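# Unload lathe shaft into bench rest, shut door

## Task

Take the machined shaft out of the lathe chuck and place it in the bench rest, level, with its thicker end against the stop, in a pocket actually sized for this shaft (some are not), and finish with the lathe door closed. The shaft is ruined by a hard landing or by quick rubbing against the lathe, so lower it softly and move slowly while in contact. Releasing it off to one side of a pocket's low point lets it slide and land hard.

## Robot and tools

Robot: one six-joint arm with a two-finger gripper, base at (0, 0, +0.094) m in the scene frame, nearly untilted. Scene frame: origin on the table top beneath the base, +z up, +y to the left when facing +x. The lathe sits behind the base toward -x; its chuck faces +y and its sliding door runs along the machine front with a protruding handle. The door does not yield to the arm. Anything dropping into the chip pan is lost.

Gripper: fingers point along the gripper's +z, close along its y. end_effector_position is the point between the pads when closed; fingertips extend about 33 mm past it (only 9 mm when fully open). Grip parts with the outer quarter of the pads, near the tips: deeper grips let the fingers fold, holding narrow parts loosely or squeezing wide ones too hard. Pressing fingertips into a surface also folds them quietly.

execute_actions: arguments actions (a list holding one action, or empty) and optional cameras (names, ["all"], or []). An action may contain rows, steps, until and a lathe key. rows: up to 15 rows, each applied for one 1/30 s step. Each row has 9 numbers in [-1, 1], in order: shoulder pan, shoulder lift, elbow, wrist 1, wrist 2, wrist 3, gripper position, gripper force_limit, gripper speed. The six joint numbers are offsets scaled so 1.0 = 2.222 rad, all measured from the Joint targets at the start of the call (not from the previous row); repeating an offset in a new call moves further. Joint ranges: elbow -3.142 to 3.142 rad, all others -6.283 to 6.283; asking more than 0.010 rad beyond gets refused. Gripper position is absolute: +1 open (140 mm), about -0.8 pads touch, -1 closes until blocked. force_limit -1..+1 maps roughly 14 N to 58 N on small parts; speed -1..+1 is about 30 to 250 mm/s, and faster closing grips harder. Both start at +1. steps: 1 to 450, default 15, at least one per row; after the last row the arm keeps heading to that row's target. until: ends the action when lathe fields match, e.g. {"lathe": {"door_state": "shut"}}; numbers need a comparison like [">=", 1]. Lathe commands: {"lathe": {"door": "open"|"shut"}}, {"lathe": {"chuck": "clamp"|"open"}}, or {"lathe": {"stop": true}}. Door starts shut, chuck clamped.

move: target is one 9-number row or a list of up to 15 rows, same layout and scale as above, every row an offset from the same starting Joint targets (finger numbers absolute). speed: top joint speed in rad/s, 0.01 to 3.14, default 0.5 (one value, or one per target). blend: corner rounding in rad for lists, default 0 (stop at each). stop_force: 3 to 120 N, ends the path on felt resistance; use with low speed for touching, leave it out when moving away from a contact. zero: true (default) re-zeroes the force sensor first. blocking=false returns after about 0.5 s while the motion continues. The result adds a move: line (done, off_target, moving, held, fault; limits=held if steps were withheld). Neither done nor off_target proves contact or its absence.

wait: seconds 0 to 10; the arm holds, devices continue. stop: brakes a running move (fingers keep going). zoom_image: camera (cam_chuck, cam_high, cam_low, cam_machine, cam_wrist) and region [x0, y0, x1, y1] in pixels, at most 504 by 504, from the latest image; all cameras are 672x504. zero_wrist_force: tares the wrist sensor. finished_scene: scene (the current scene's number) ends the scene irreversibly; the goal must then hold without the robot.

Results: end-effector pose in metres and quaternion (wxyz), velocities in m/s and rad/s, possibly off by a few cm. Joint positions, velocities, torques and Joint targets in column order (rad, rad/s, N m). object_status: 0 moving, 1 blocked while opening, 2 blocked while closing (holding something), 3 reached command or pads met. position_measured counts: 3 open, 139 ≈ 60 mm, 200 ≈ 20 mm, 230 pads together. Wrist force and torque are in the gripper's own axes; a push reads as force from the surface. Lathe fields: door_state (shut, open, between), chuck_state (open, clamped, closed_empty, between), seat_state (home, open; only meaningful after clamping). "joint command not followed" means the clearance check altered targets; "joint sent to its limit" means a joint hit its end.

Order: open the door, position the gripper around the shaft, close to status 2, open the chuck, draw the shaft out slowly along +y without scraping, carry it to a correctly sized pocket of the rest, lower it centred over the pocket bottom, thick end toward the stop, release, retreat, then shut the door.

Avoid: fast or heavy contacts (about 150 N, or joint torque limits of 132 N m for big joints and 24.6 N m for wrists, trigger a 10 s stop); targets beyond a firm contact, since the arm is stiff; letting go of a moving or unsupported part; knocking anything off the table; long stretched-out holds that overheat motors (MOTOR HOT warns; 85 °C locks the arm); large twisting loads on the gripper. Motion lags commands by about 0.09 to 0.22 s, joints move at most 3.14 rad/s, so big moves may need several calls. To keep the gripper unchanged, resend your last three gripper numbers.

Each tool is called after "Request:" as name([rows], argument=value, ...), one row to a line, values as JSON.

## Session

Request:
execute_actions(actions=[])

Scene clock: 0.00 s.
end_effector_position=(+0.3046, -0.0341, +0.3008) position_measured=3 object_status=3 end_effector_quat_wxyz=(-0.002, +0.040, +0.999, +0.001)
Joint positions: [-0.535 -2.106 2.13 -1.595 -1.571 -0.482]
Joint velocities: within noise
Joint torques (N m): no reading
Wrist force (N): no reading
Wrist torque (N m): no reading
Wrist force, peak (N): no reading
Joint targets: [-0.535 -2.106 2.130 -1.595 -1.571 -0.482]
Tool commands: gripper/position=+1.0 gripper/force_limit=+1.0 gripper/speed=+1.0
lathe: door_state=shut chuck_state=clamped seat_state=home

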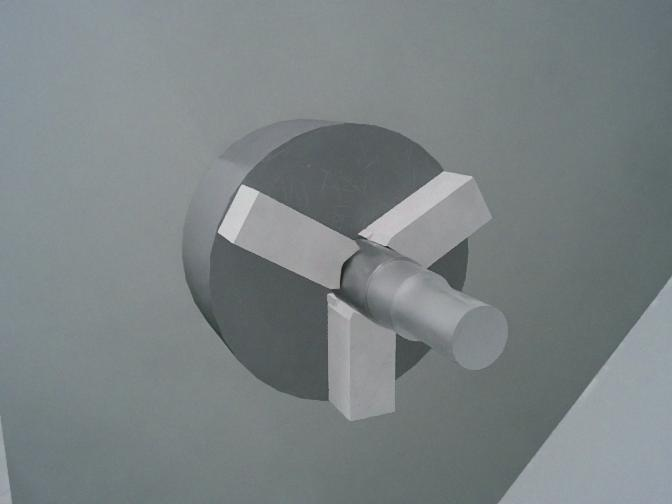

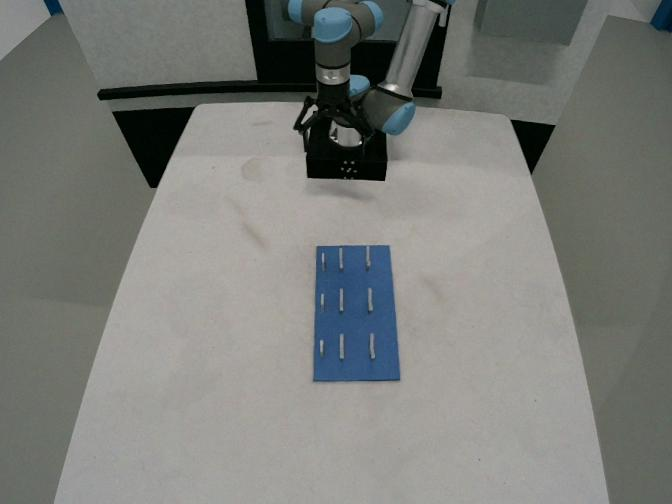

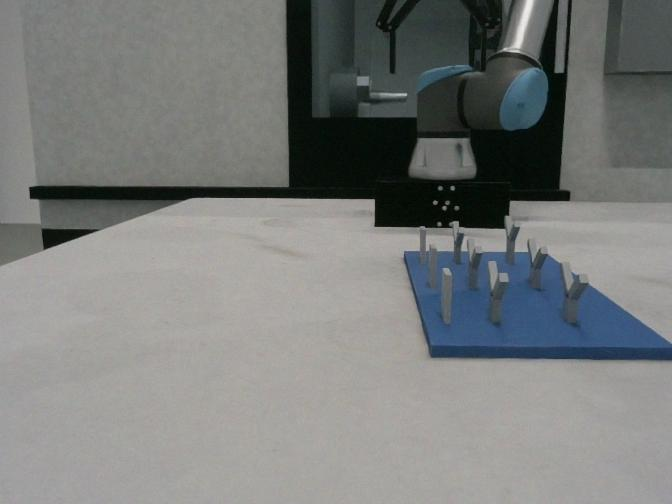

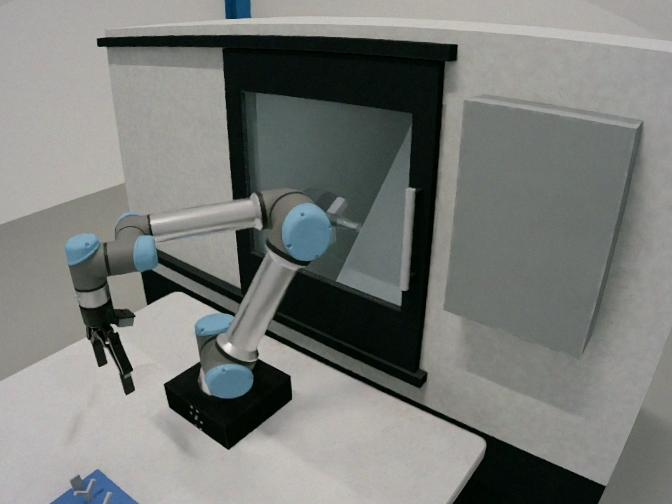

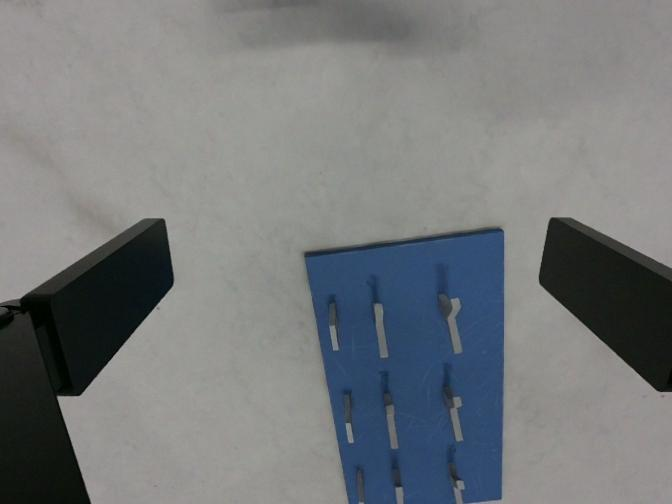

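Request:
zoom_image(camera="cam_machine", region=[60, 20, 480, 400])

Request:
zoom_image(camera="cam_low", region=[380, 200, 672, 370])

Request:
zoom_image(camera="cam_high", region=[290, 220, 430, 390])

Request:
zoom_image(camera="cam_wrist", region=[290, 210, 530, 504])

Request:
zoom_image(camera="cam_chuck", region=[180, 100, 540, 430])

Request:
zoom_image(camera="cam_high", region=[90, 0, 560, 200])

Request:
zoom_image(camera="cam_low", region=[260, 0, 660, 240])

Scaled by 1.200 from the camera's 672x504 image, which has a finer 960x720 frame.

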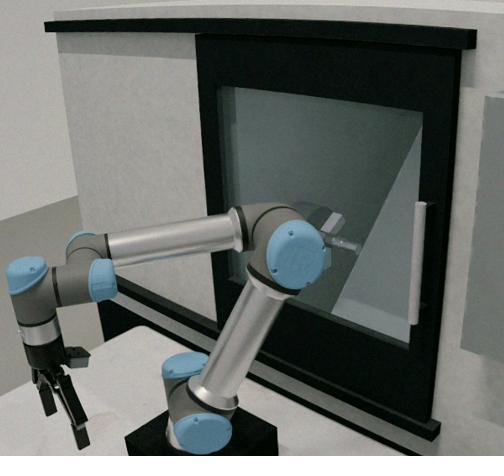

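Scaled by 1.726 from the camera's 672x504 image, which has a finer 960x720 frame.

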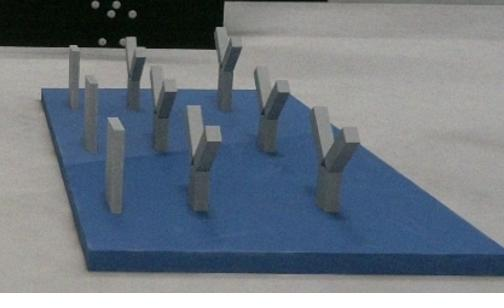

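Scaled by 2.965 from the camera's 672x504 image, which has a finer 960x720 frame.

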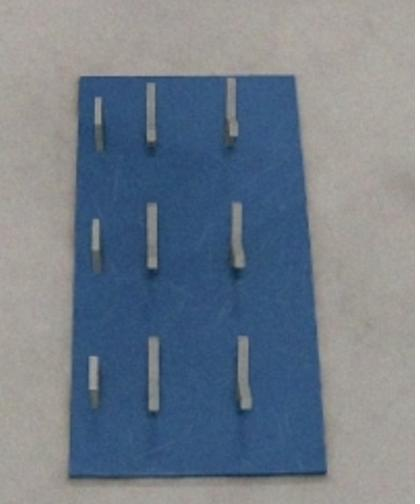

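Scaled by 1.714 from the camera's 672x504 image, which has a finer 960x720 frame.

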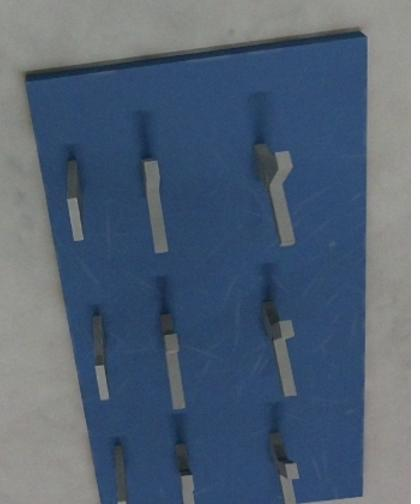

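Scaled by 1.400 from the camera's 672x504 image, which has a finer 960x720 frame.

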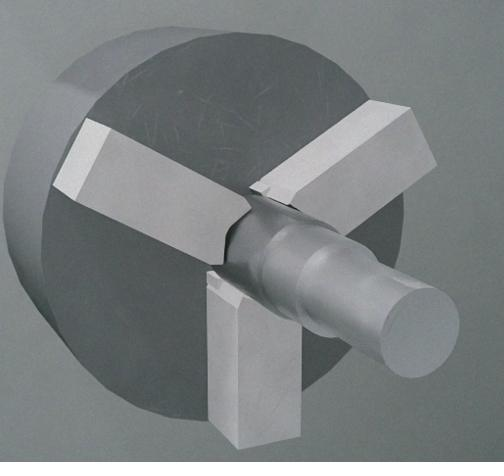

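Scaled by 1.072 from the camera's 672x504 image, which has a finer 960x720 frame.

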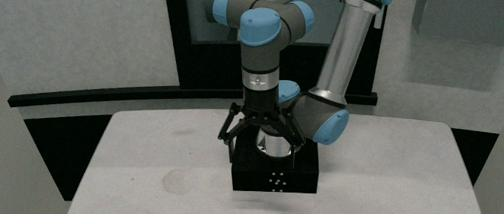

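Scaled by 1.260 from the camera's 672x504 image, which has a finer 960x720 frame.

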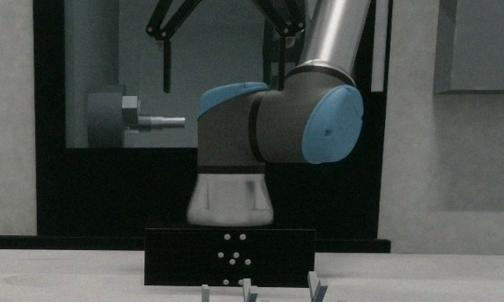

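Request:
zoom_image(camera="cam_wrist", region=[0, 180, 336, 504])

Request:
zoom_image(camera="cam_wrist", region=[500, 180, 672, 504])

Scaled by 1.500 from the camera's 672x504 image, which has a finer 960x720 frame.

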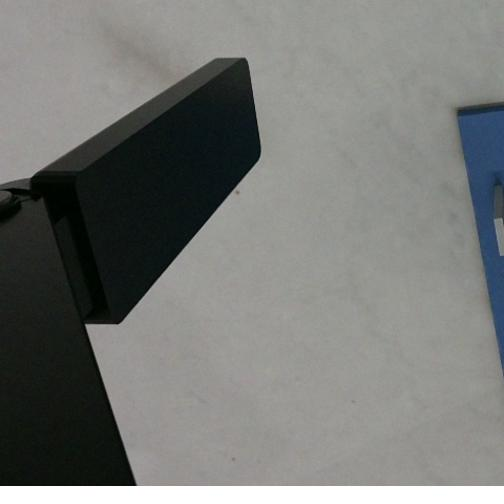

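Scaled by 1.556 from the camera's 672x504 image, which has a finer 960x720 frame.

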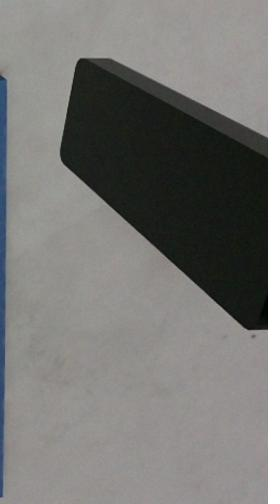

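Request:
move(target=[0.1584,0.2322,-0.2205,-0.0117,0,0.1229,1,1,1], speed=0.8)

Request:
execute_actions([
  {"lathe":{"door":"open"},"steps":300,"until":{"lathe":{"door_state":"open"}}},
], cameras=["all"])

Scene clock: 8.73 s.
end_effector_position=(+0.5014, +0.0292, +0.3493) position_measured=3 object_status=3 end_effector_quat_wxyz=(-0.002, +0.000, +1.000, +0.001)
Joint positions: [-0.183 -1.59 1.64 -1.621 -1.571 -0.209]
Joint torques (N m): [4.83 -20.15 -31.91 -1.03 0.17 0.77]
Wrist force (N): [0.3 -0.3 -0.2]
Wrist torque (N m): [-0.04 -0.06 0.15]
Wrist force, peak (N): [-3.0 1.6 -0.4]
Joint targets: [-0.183 -1.590 1.640 -1.621 -1.571 -0.209]
lathe: door_state=shut chuck_state=clamped seat_state=home
move: done

Scene clock: 10.90 s.
end_effector_position=(+0.5014, +0.0293, +0.3493) position_measured=3 object_status=3 end_effector_quat_wxyz=(-0.002, +0.000, +1.000, +0.001)
Joint positions: [-0.183 -1.59 1.64 -1.621 -1.571 -0.209]
Joint torques (N m): [10.37 -18.47 -37.21 -1.23 -0.03 1.59]
Wrist force (N): [0.4 -0.3 -0.8]
Wrist torque (N m): [-0.04 -0.08 0.15]
Wrist force, peak (N): [0.5 -0.2 -0.8]
Joint targets: [-0.183 -1.590 1.640 -1.621 -1.571 -0.209]
Tool commands: gripper/position=+1.0 gripper/force_limit=+1.0 gripper/speed=+1.0
lathe: door_state=open chuck_state=clamped seat_state=home

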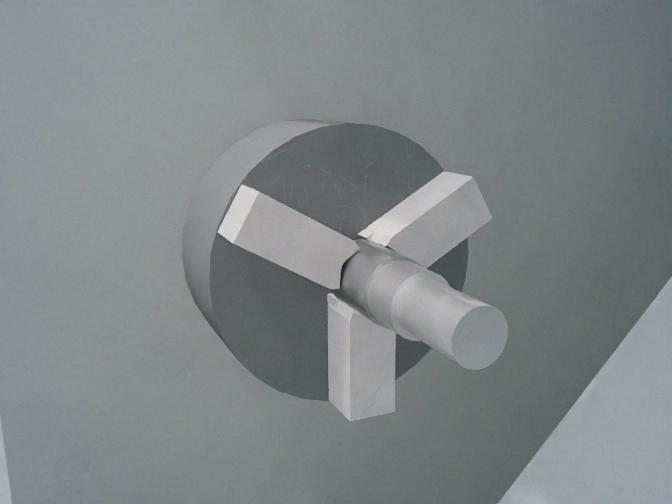

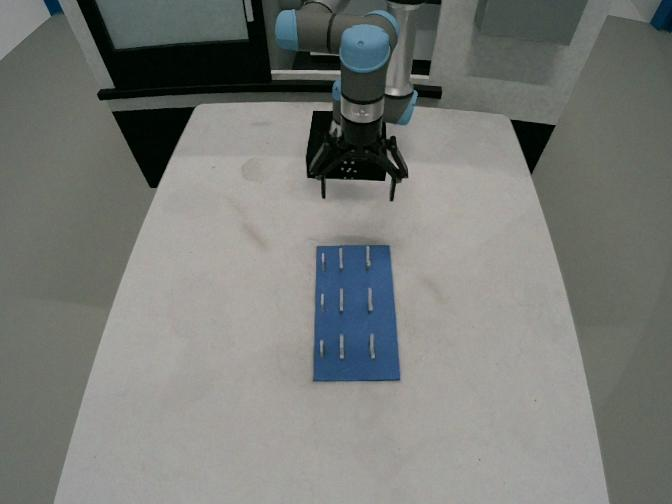

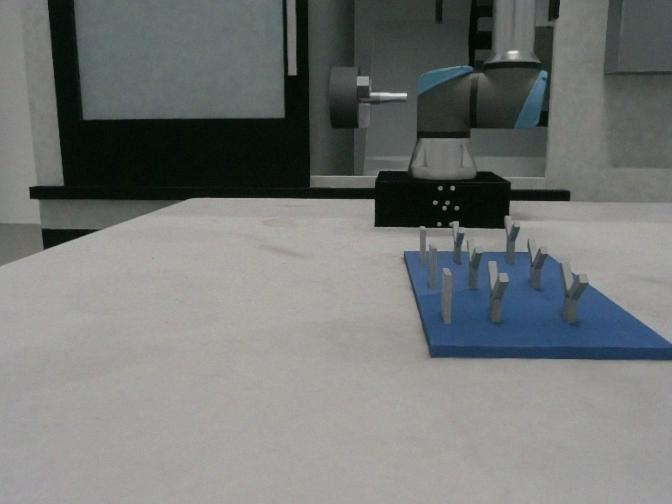

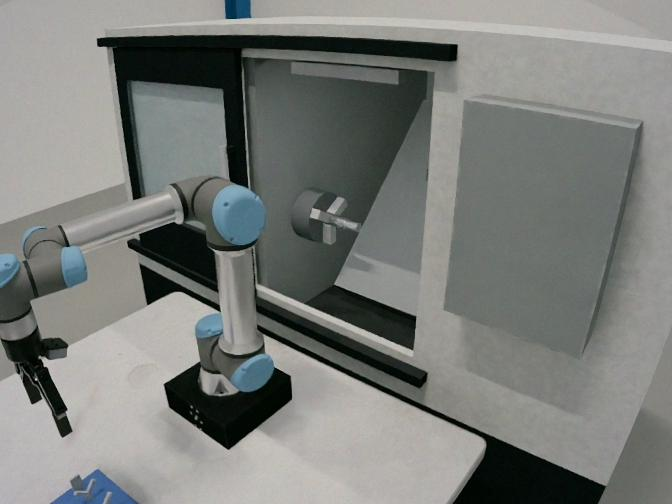

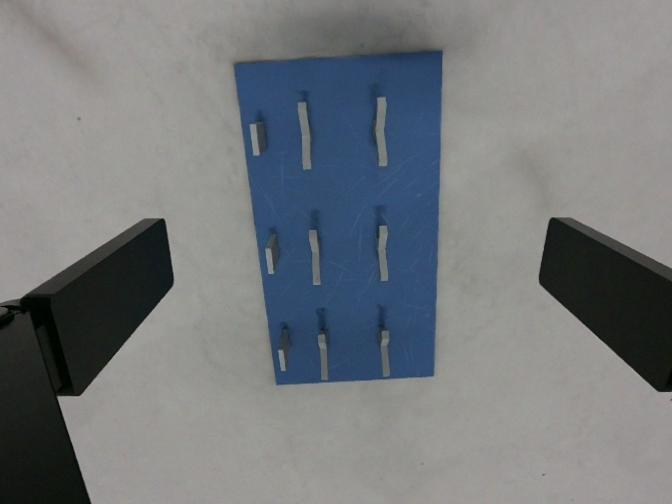

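Request:
zoom_image(camera="cam_low", region=[425, 250, 605, 335])

Request:
zoom_image(camera="cam_low", region=[405, 205, 565, 300])

Request:
zoom_image(camera="cam_low", region=[310, 50, 430, 150])

Request:
zoom_image(camera="cam_wrist", region=[220, 40, 460, 220])

Request:
zoom_image(camera="cam_wrist", region=[220, 210, 460, 400])

Scaled by 2.800 from the camera's 672x504 image, which has a finer 960x720 frame.

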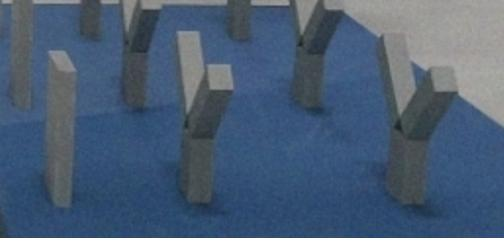

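Scaled by 3.150 from the camera's 672x504 image, which has a finer 960x720 frame.

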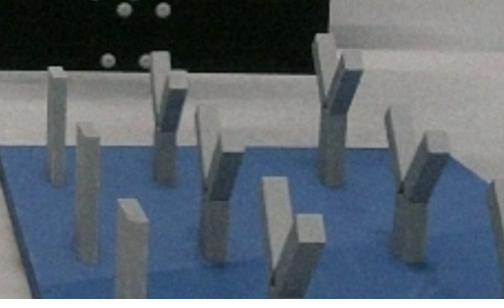

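Scaled by 4.200 from the camera's 672x504 image, which has a finer 960x720 frame.

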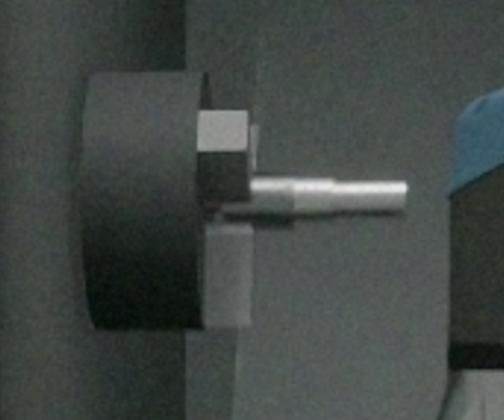

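Scaled by 2.100 from the camera's 672x504 image, which has a finer 960x720 frame.

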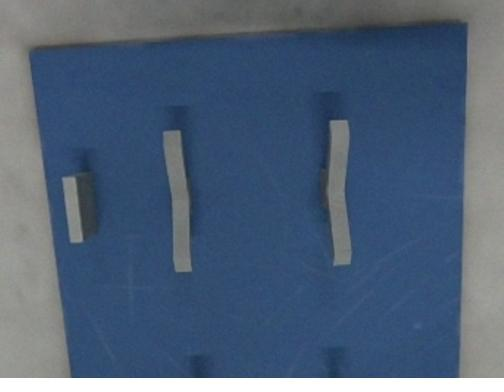

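Scaled by 2.100 from the camera's 672x504 image, which has a finer 960x720 frame.

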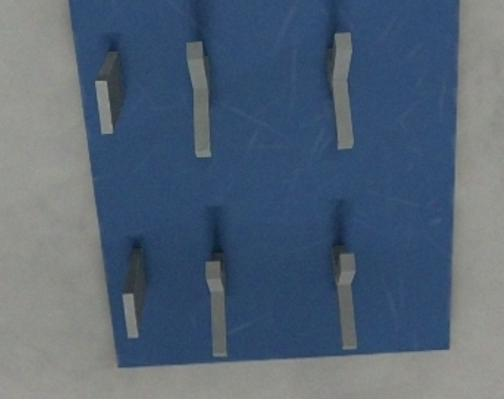

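Request:
move(target=[0.7538,-0.3870,0.4073,-0.3735,0,0.0941,1,1,1], speed=0.9, cameras=["cam_machine"])

Scene clock: 17.63 s.
end_effector_position=(-0.0942, +0.3651, +0.3423) position_measured=3 object_status=3 end_effector_quat_wxyz=(+0.284, -0.617, +0.687, +0.258)
Joint positions: [1.492 -2.45 2.545 -2.451 -1.571 0]
Joint torques (N m): [12.33 4.33 -28.86 -4.55 0.04 -1.77]
Wrist force (N): [-1.3 0.3 -0.2]
Wrist torque (N m): [-0.02 0.03 0.04]
Wrist force, peak (N): [-1.7 -4.1 -0.2]
Joint targets: [1.492 -2.450 2.545 -2.451 -1.571 0.000]
lathe: door_state=open chuck_state=clamped seat_state=home
move: done
Images, in order (width x height): cam_machine 672x504.

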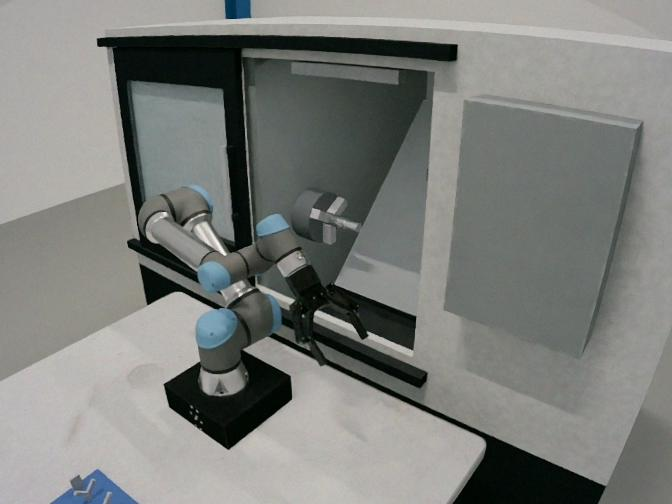

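Request:
move(target=[0.54,0,0,0,0,0,1,1,1], speed=0.8, cameras=["cam_machine","cam_wrist","cam_low"])

Scene clock: 20.23 s.
end_effector_position=(-0.3743, +0.0433, +0.3428) position_measured=3 object_status=3 end_effector_quat_wxyz=(-0.091, +0.897, -0.218, -0.374)
Joint positions: [2.691 -2.45 2.545 -2.451 -1.571 0]
Joint torques (N m): [11.27 5.27 -13.59 -5.21 0.2 -1.45]
Wrist force (N): [-1.5 0.5 -0.5]
Wrist torque (N m): [0.01 0.12 0.07]
Wrist force, peak (N): [-2.3 -1.4 0.4]
Joint targets: [2.692 -2.450 2.545 -2.451 -1.571 0.000]
lathe: door_state=open chuck_state=clamped seat_state=home
move: done
Images, in order (width x height): cam_low 672x504, cam_machine 672x504, cam_wrist 672x504.

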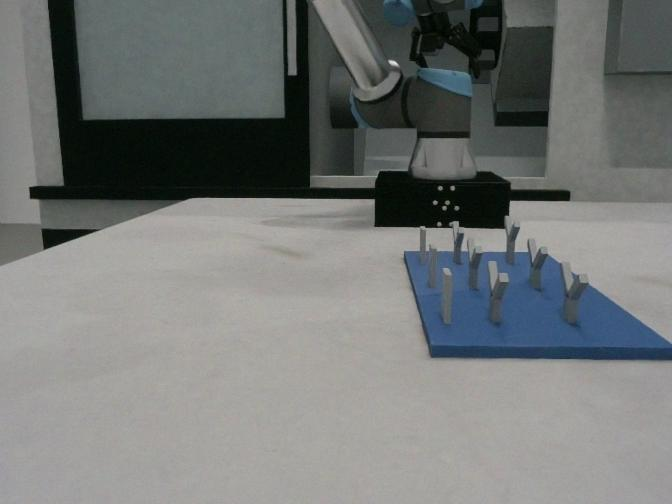

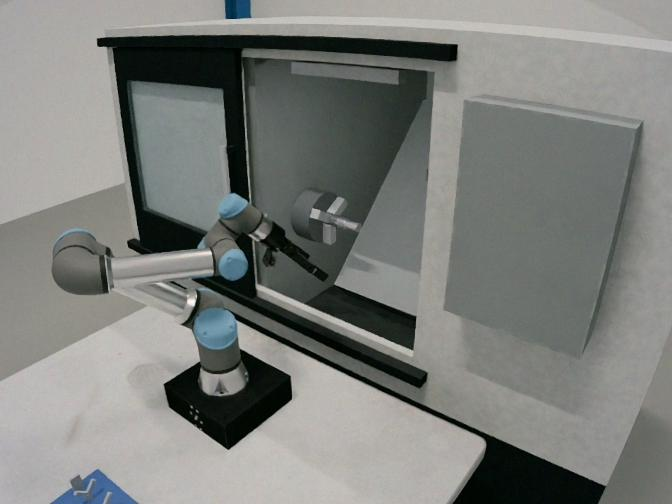

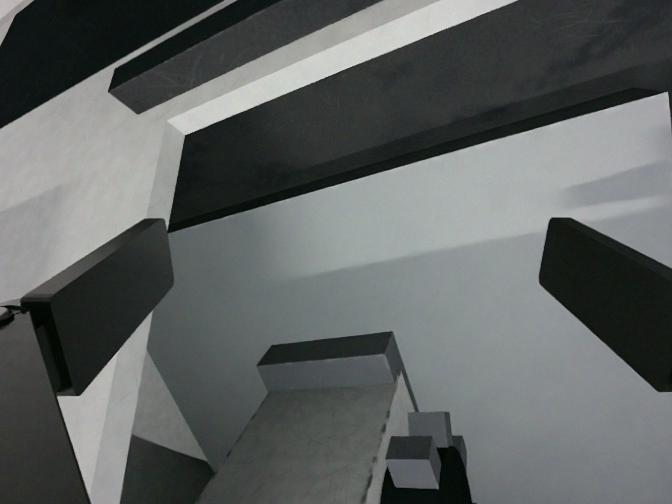

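Request:
zoom_image(camera="cam_wrist", region=[100, 300, 500, 504])

Request:
zoom_image(camera="cam_machine", region=[180, 40, 470, 360])

Request:
zoom_image(camera="cam_low", region=[300, 0, 600, 200])

Scaled by 1.260 from the camera's 672x504 image, which has a finer 960x720 frame.

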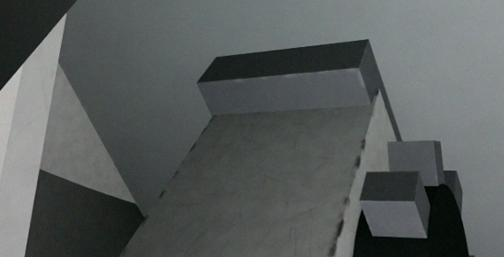

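Scaled by 1.575 from the camera's 672x504 image, which has a finer 960x720 frame.

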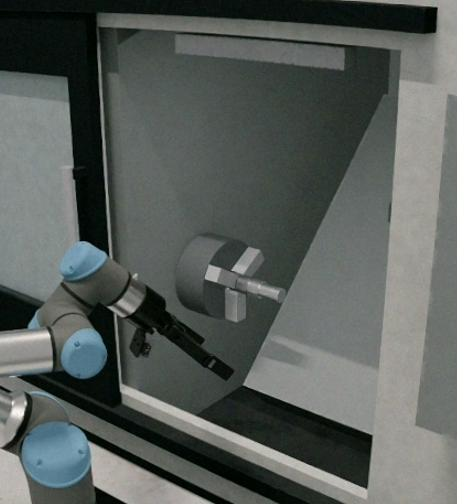

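Scaled by 1.680 from the camera's 672x504 image, which has a finer 960x720 frame.

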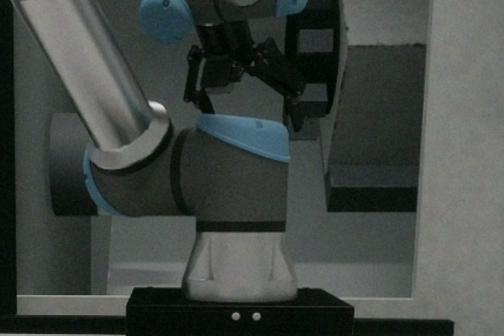

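Request:
move(target=[0.2147,0,0,0,0,0,1,1,1], speed=0.6, cameras=["all"])

Scene clock: 22.93 s.
end_effector_position=(-0.3525, -0.1339, +0.3423) position_measured=3 object_status=3 end_effector_quat_wxyz=(-0.001, +0.923, +0.000, -0.384)
Joint positions: [3.168 -2.45 2.545 -2.451 -1.571 0]
Joint torques (N m): [9.56 9.39 -13.83 -4.32 -0.06 -1.27]
Wrist force (N): [-1.2 0.6 -0.3]
Wrist torque (N m): [0.03 0.05 0.08]
Wrist force, peak (N): [-2.3 -1.4 0.2]
Joint targets: [3.169 -2.450 2.545 -2.451 -1.571 0.000]
lathe: door_state=open chuck_state=clamped seat_state=home
move: done

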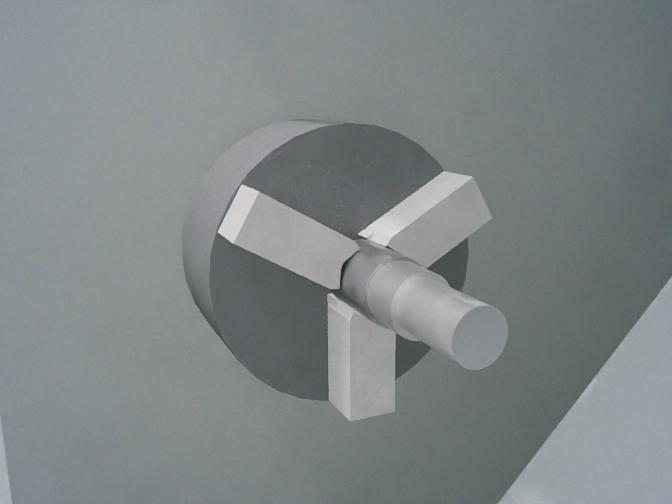

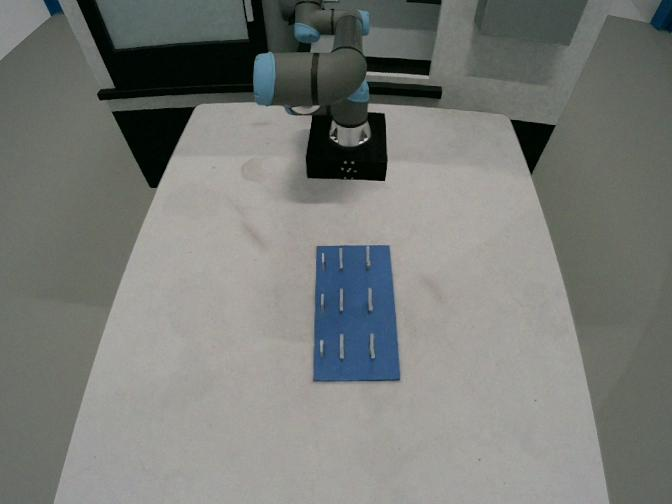

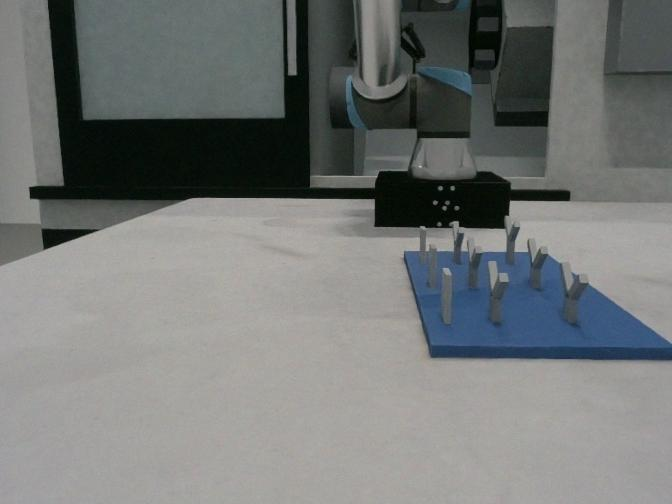

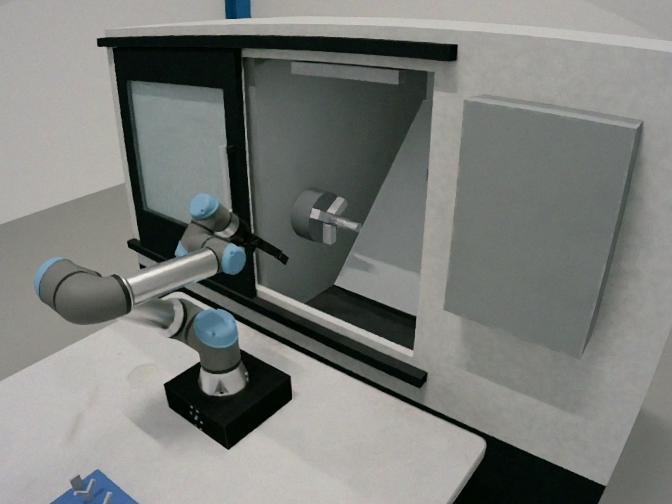

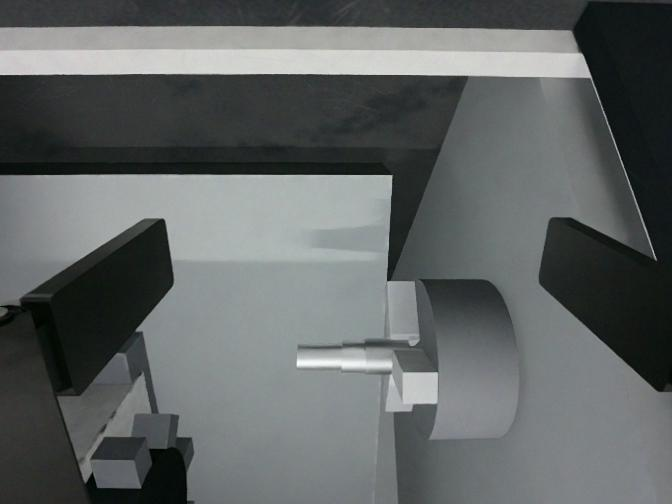

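Request:
zoom_image(camera="cam_wrist", region=[280, 320, 430, 420])

Scaled by 3.360 from the camera's 672x504 image, which has a finer 960x720 frame.

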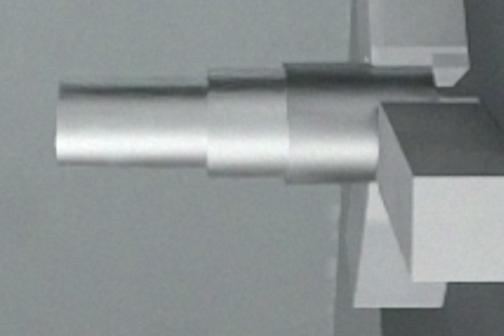

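Request:
move(target=[0,0.0005,-0.0918,0.0914,0,0,1,1,1], speed=0.5, cameras=["cam_wrist"])

Request:
zoom_image(camera="cam_wrist", region=[280, 220, 430, 320])

Scene clock: 24.93 s.
end_effector_position=(-0.3519, -0.1341, +0.4220) position_measured=3 object_status=3 end_effector_quat_wxyz=(-0.001, +0.923, +0.000, -0.384)
Joint positions: [3.169 -2.449 2.341 -2.248 -1.571 0]
Joint torques (N m): [10.18 14.05 -31.33 -2.37 -0.09 -1.13]
Wrist force (N): [-1.1 0.6 -0.5]
Wrist torque (N m): [0.06 0.01 0.07]
Wrist force, peak (N): [-3.0 0.6 -2.0]
Joint targets: [3.169 -2.449 2.341 -2.248 -1.571 0.000]
lathe: door_state=open chuck_state=clamped seat_state=home
move: done
Images, in order (width x height): cam_wrist 672x504.

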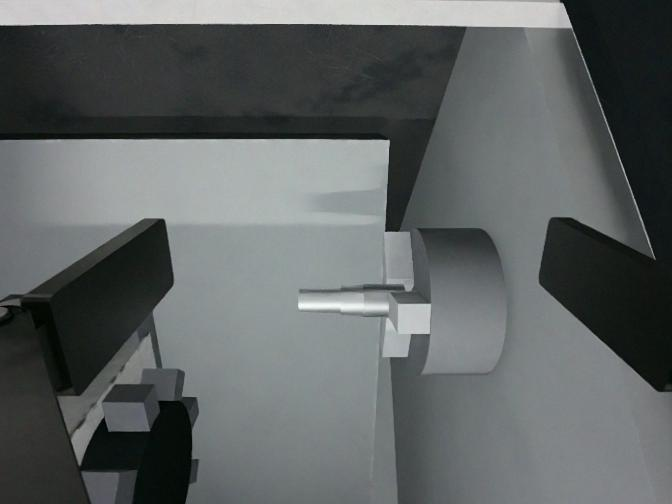

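Scaled by 3.360 from the camera's 672x504 image, which has a finer 960x720 frame.

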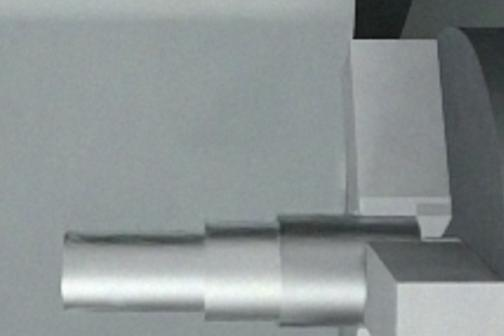

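Request:
move(target=[0.0243,0.3582,-0.0189,-0.5162,-0.0245,-0.3533,1,1,1], speed=0.7, cameras=["cam_wrist","cam_machine"])

Scene clock: 33.17 s.
end_effector_position=(-0.5949, -0.1498, +0.4197) position_measured=3 object_status=3 end_effector_quat_wxyz=(-0.221, +0.764, +0.325, -0.512)
Joint positions: [3.223 -1.653 2.299 -3.394 -1.625 -0.784]
Joint torques (N m): [-10.63 -12.45 -15.29 -5.46 1.52 -1.07]
Wrist force (N): [-1.3 0.6 -0.6]
Wrist torque (N m): [0.33 0.11 -0.10]
Wrist force, peak (N): [-1.7 0.8 -1.0]
Joint targets: [3.223 -1.653 2.299 -3.395 -1.625 -0.785]
lathe: door_state=open chuck_state=clamped seat_state=home
move: done
Images, in order (width x height): cam_machine 672x504, cam_wrist 672x504.

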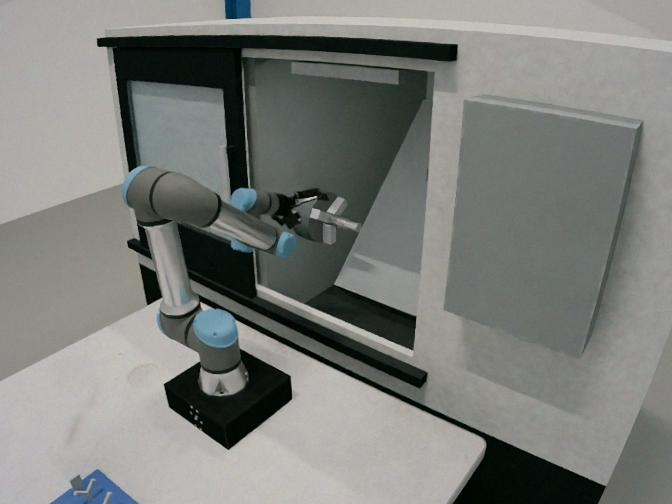

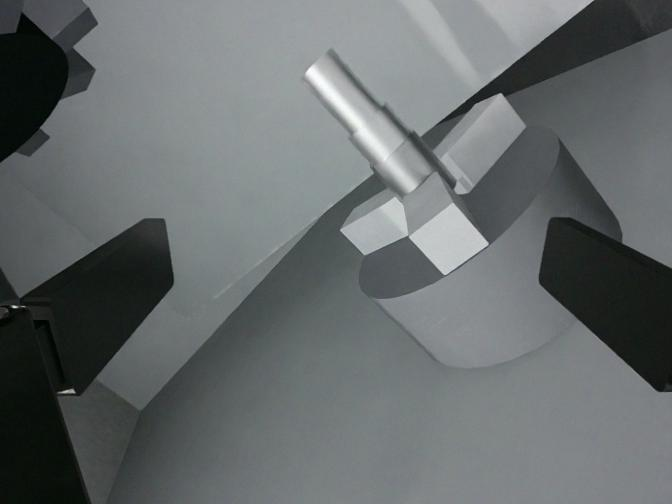

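Request:
move(target=[0.0243,0.3582,-0.0189,-0.5162,-0.0245,-0.3533,1,1,1], speed=0.7, cameras=["cam_wrist","cam_machine","cam_chuck","cam_low"])

Request:
zoom_image(camera="cam_wrist", region=[236, 50, 436, 250])

Scene clock: 35.63 s.
end_effector_position=(-0.6388, -0.1703, +0.2937) position_measured=3 object_status=3 end_effector_quat_wxyz=(+0.501, -0.499, -0.499, +0.501)
Joint positions: [3.277 -0.857 2.257 -4.541 -1.68 -1.569]
Joint torques (N m): [-9.84 -30.59 -1.43 -4.72 1.48 -0.95]
Wrist force (N): [-0.7 1.0 -0.5]
Wrist torque (N m): [0.56 0.24 -0.15]
Wrist force, peak (N): [-1.0 2.4 -0.9]
Joint targets: [3.277 -0.857 2.257 -4.542 -1.680 -1.570]
lathe: door_state=open chuck_state=clamped seat_state=home
move: done
Images, in order (width x height): cam_chuck 672x504, cam_low 672x504, cam_machine 672x504, cam_wrist 672x504.

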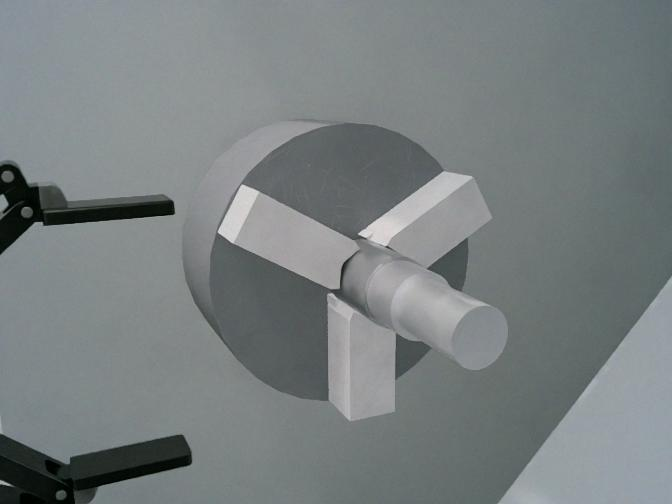

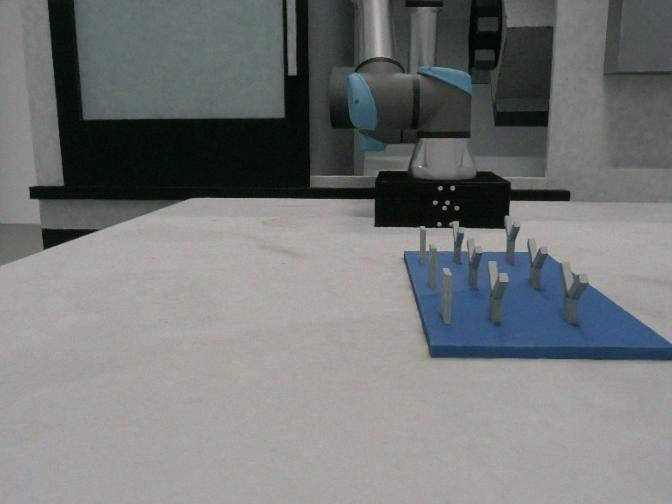

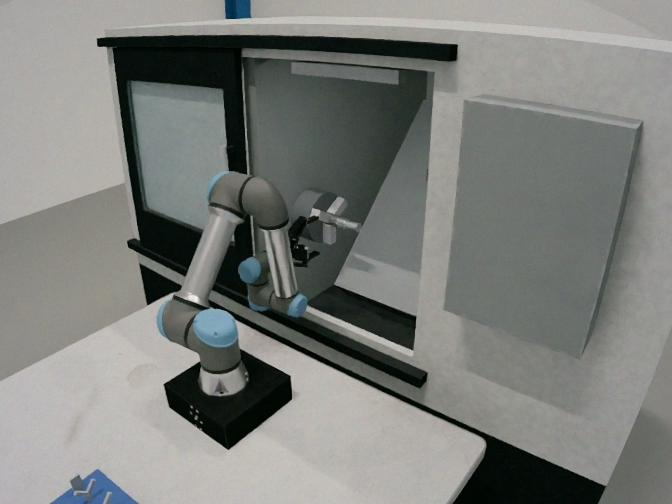

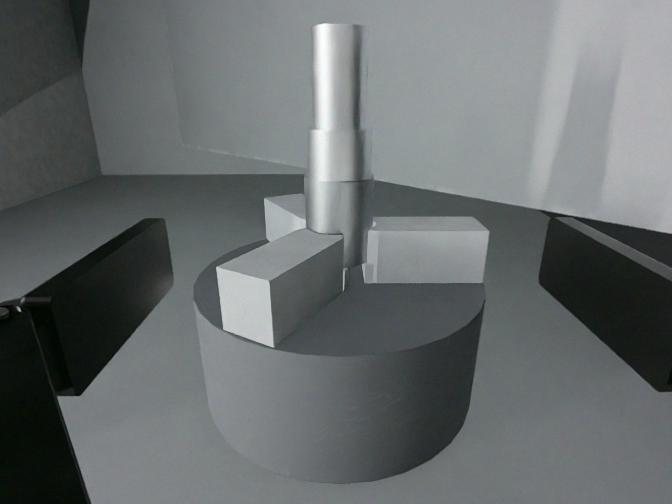

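Scaled by 2.520 from the camera's 672x504 image, which has a finer 960x720 frame.

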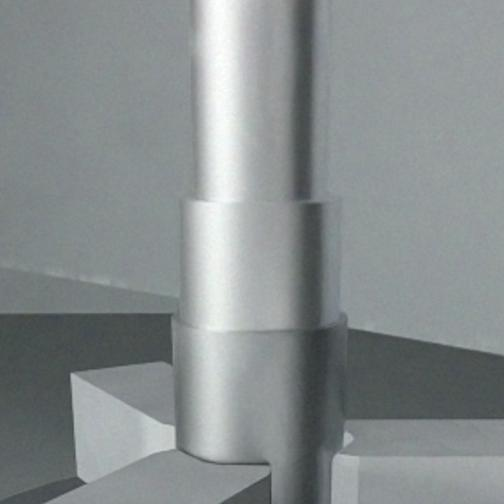

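Request:
move(target=[-0.03065,0.02277,-0.09923,0.07664,0.03056,-0.0004,1,1,1], speed=0.25, cameras=["cam_wrist","cam_chuck"])

Scene clock: 40.77 s.
end_effector_position=(-0.7298, -0.1505, +0.2963) position_measured=3 object_status=3 end_effector_quat_wxyz=(+0.502, -0.499, -0.499, +0.500)
Joint positions: [3.208 -0.806 2.037 -4.372 -1.612 -1.571]
Joint torques (N m): [11.28 -48.34 -4.2 -2.99 -1.27 -1.42]
Wrist force (N): [-0.9 0.9 -0.1]
Wrist torque (N m): [0.57 0.25 0.02]
Wrist force, peak (N): [-1.2 0.9 -2.1]
Joint targets: [3.209 -0.806 2.037 -4.371 -1.612 -1.571]
lathe: door_state=open chuck_state=clamped seat_state=home
move: done
Images, in order (width x height): cam_chuck 672x504, cam_wrist 672x504.

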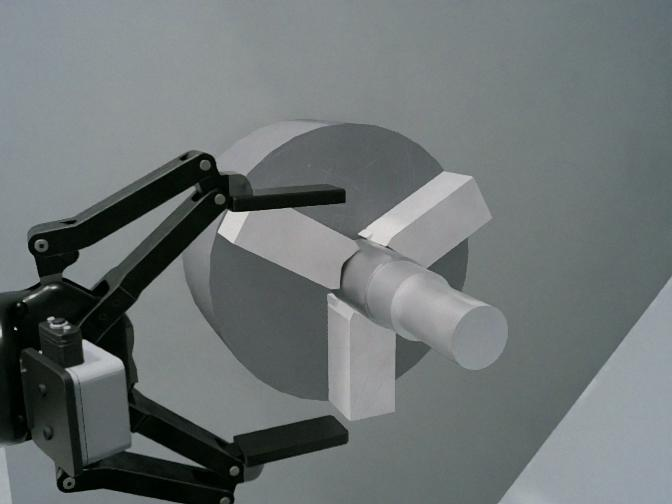

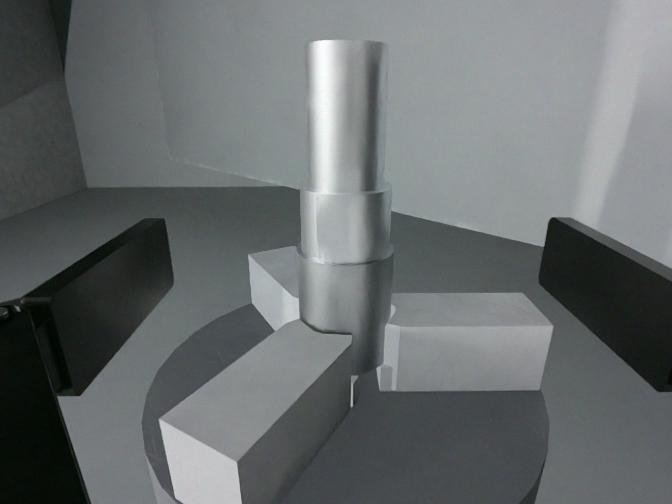

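Request:
zoom_image(camera="cam_wrist", region=[246, 30, 446, 230])

Request:
zoom_image(camera="cam_wrist", region=[246, 180, 446, 380])

Scaled by 2.520 from the camera's 672x504 image, which has a finer 960x720 frame.

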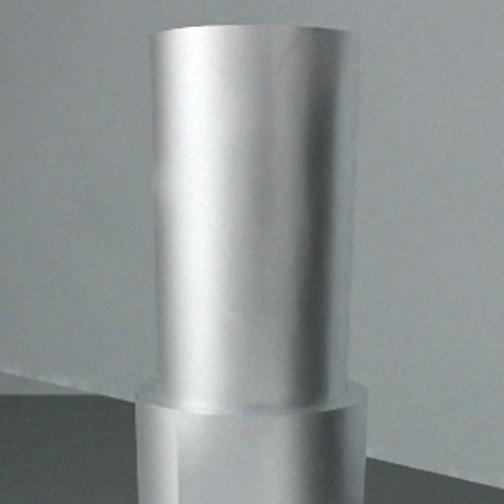

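Scaled by 2.520 from the camera's 672x504 image, which has a finer 960x720 frame.

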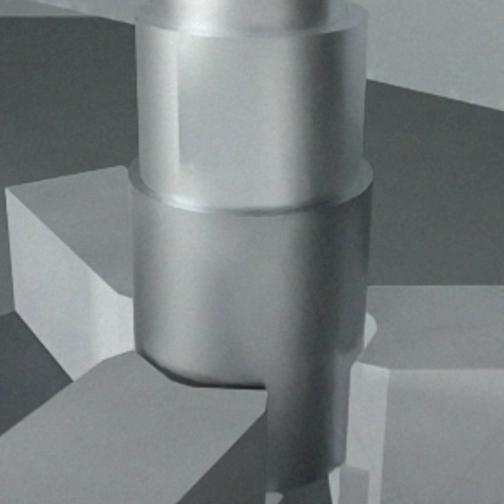

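Request:
move(target=[0.00126,0.00856,-0.03737,0.02881,-0.00126,0,1,1,1], speed=0.1, cameras=["cam_wrist","cam_chuck"])

Request:
zoom_image(camera="cam_chuck", region=[200, 130, 540, 470])

Request:
zoom_image(camera="cam_wrist", region=[100, 60, 600, 440])

Scene clock: 43.97 s.
end_effector_position=(-0.7585, -0.1531, +0.2999) position_measured=3 object_status=3 end_effector_quat_wxyz=(+0.502, -0.499, -0.499, +0.500)
Joint positions: [3.211 -0.787 1.953 -4.307 -1.615 -1.571]
Joint torques (N m): [8.17 -49.83 5.27 -4.2 -1.09 0.39]
Wrist force (N): [-0.9 1.0 -0.3]
Wrist torque (N m): [0.56 0.28 0.04]
Wrist force, peak (N): [-0.9 1.3 0.0]
Joint targets: [3.211 -0.787 1.954 -4.307 -1.615 -1.571]
lathe: door_state=open chuck_state=clamped seat_state=home
move: done
Images, in order (width x height): cam_chuck 672x504, cam_wrist 672x504.

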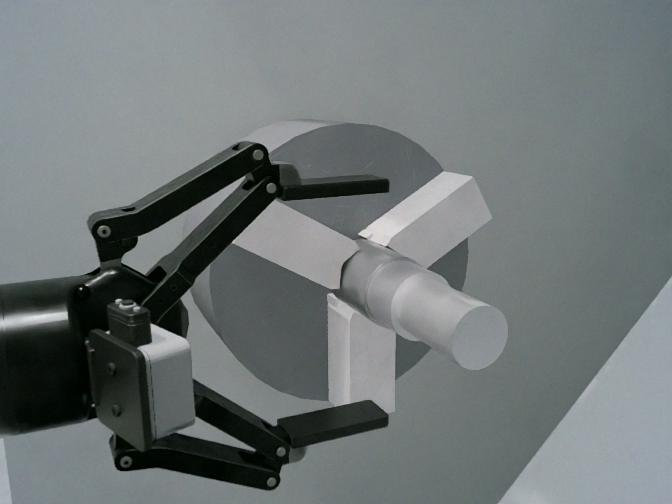

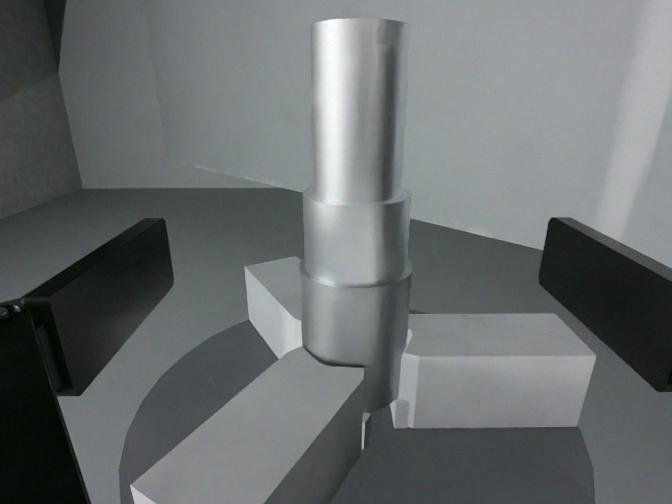

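Scaled by 1.482 from the camera's 672x504 image, which has a finer 960x720 frame.

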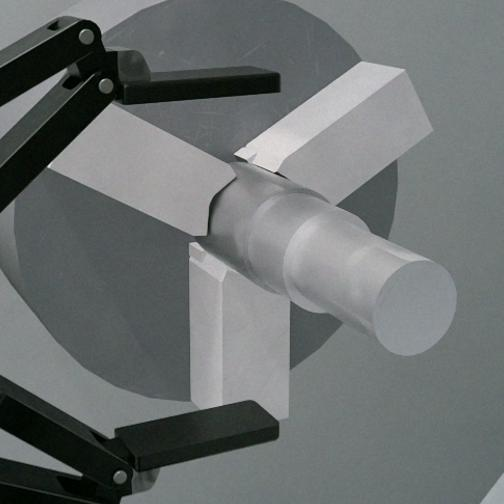

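Scaled by 1.008 from the camera's 672x504 image, which has a finer 960x720 frame.

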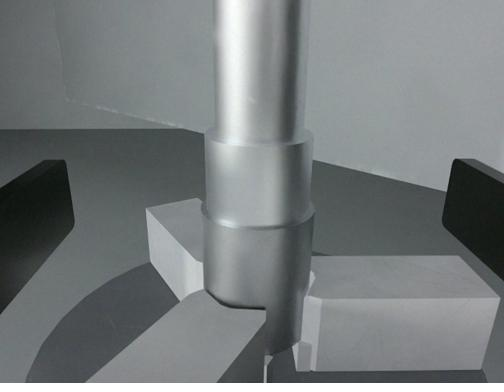

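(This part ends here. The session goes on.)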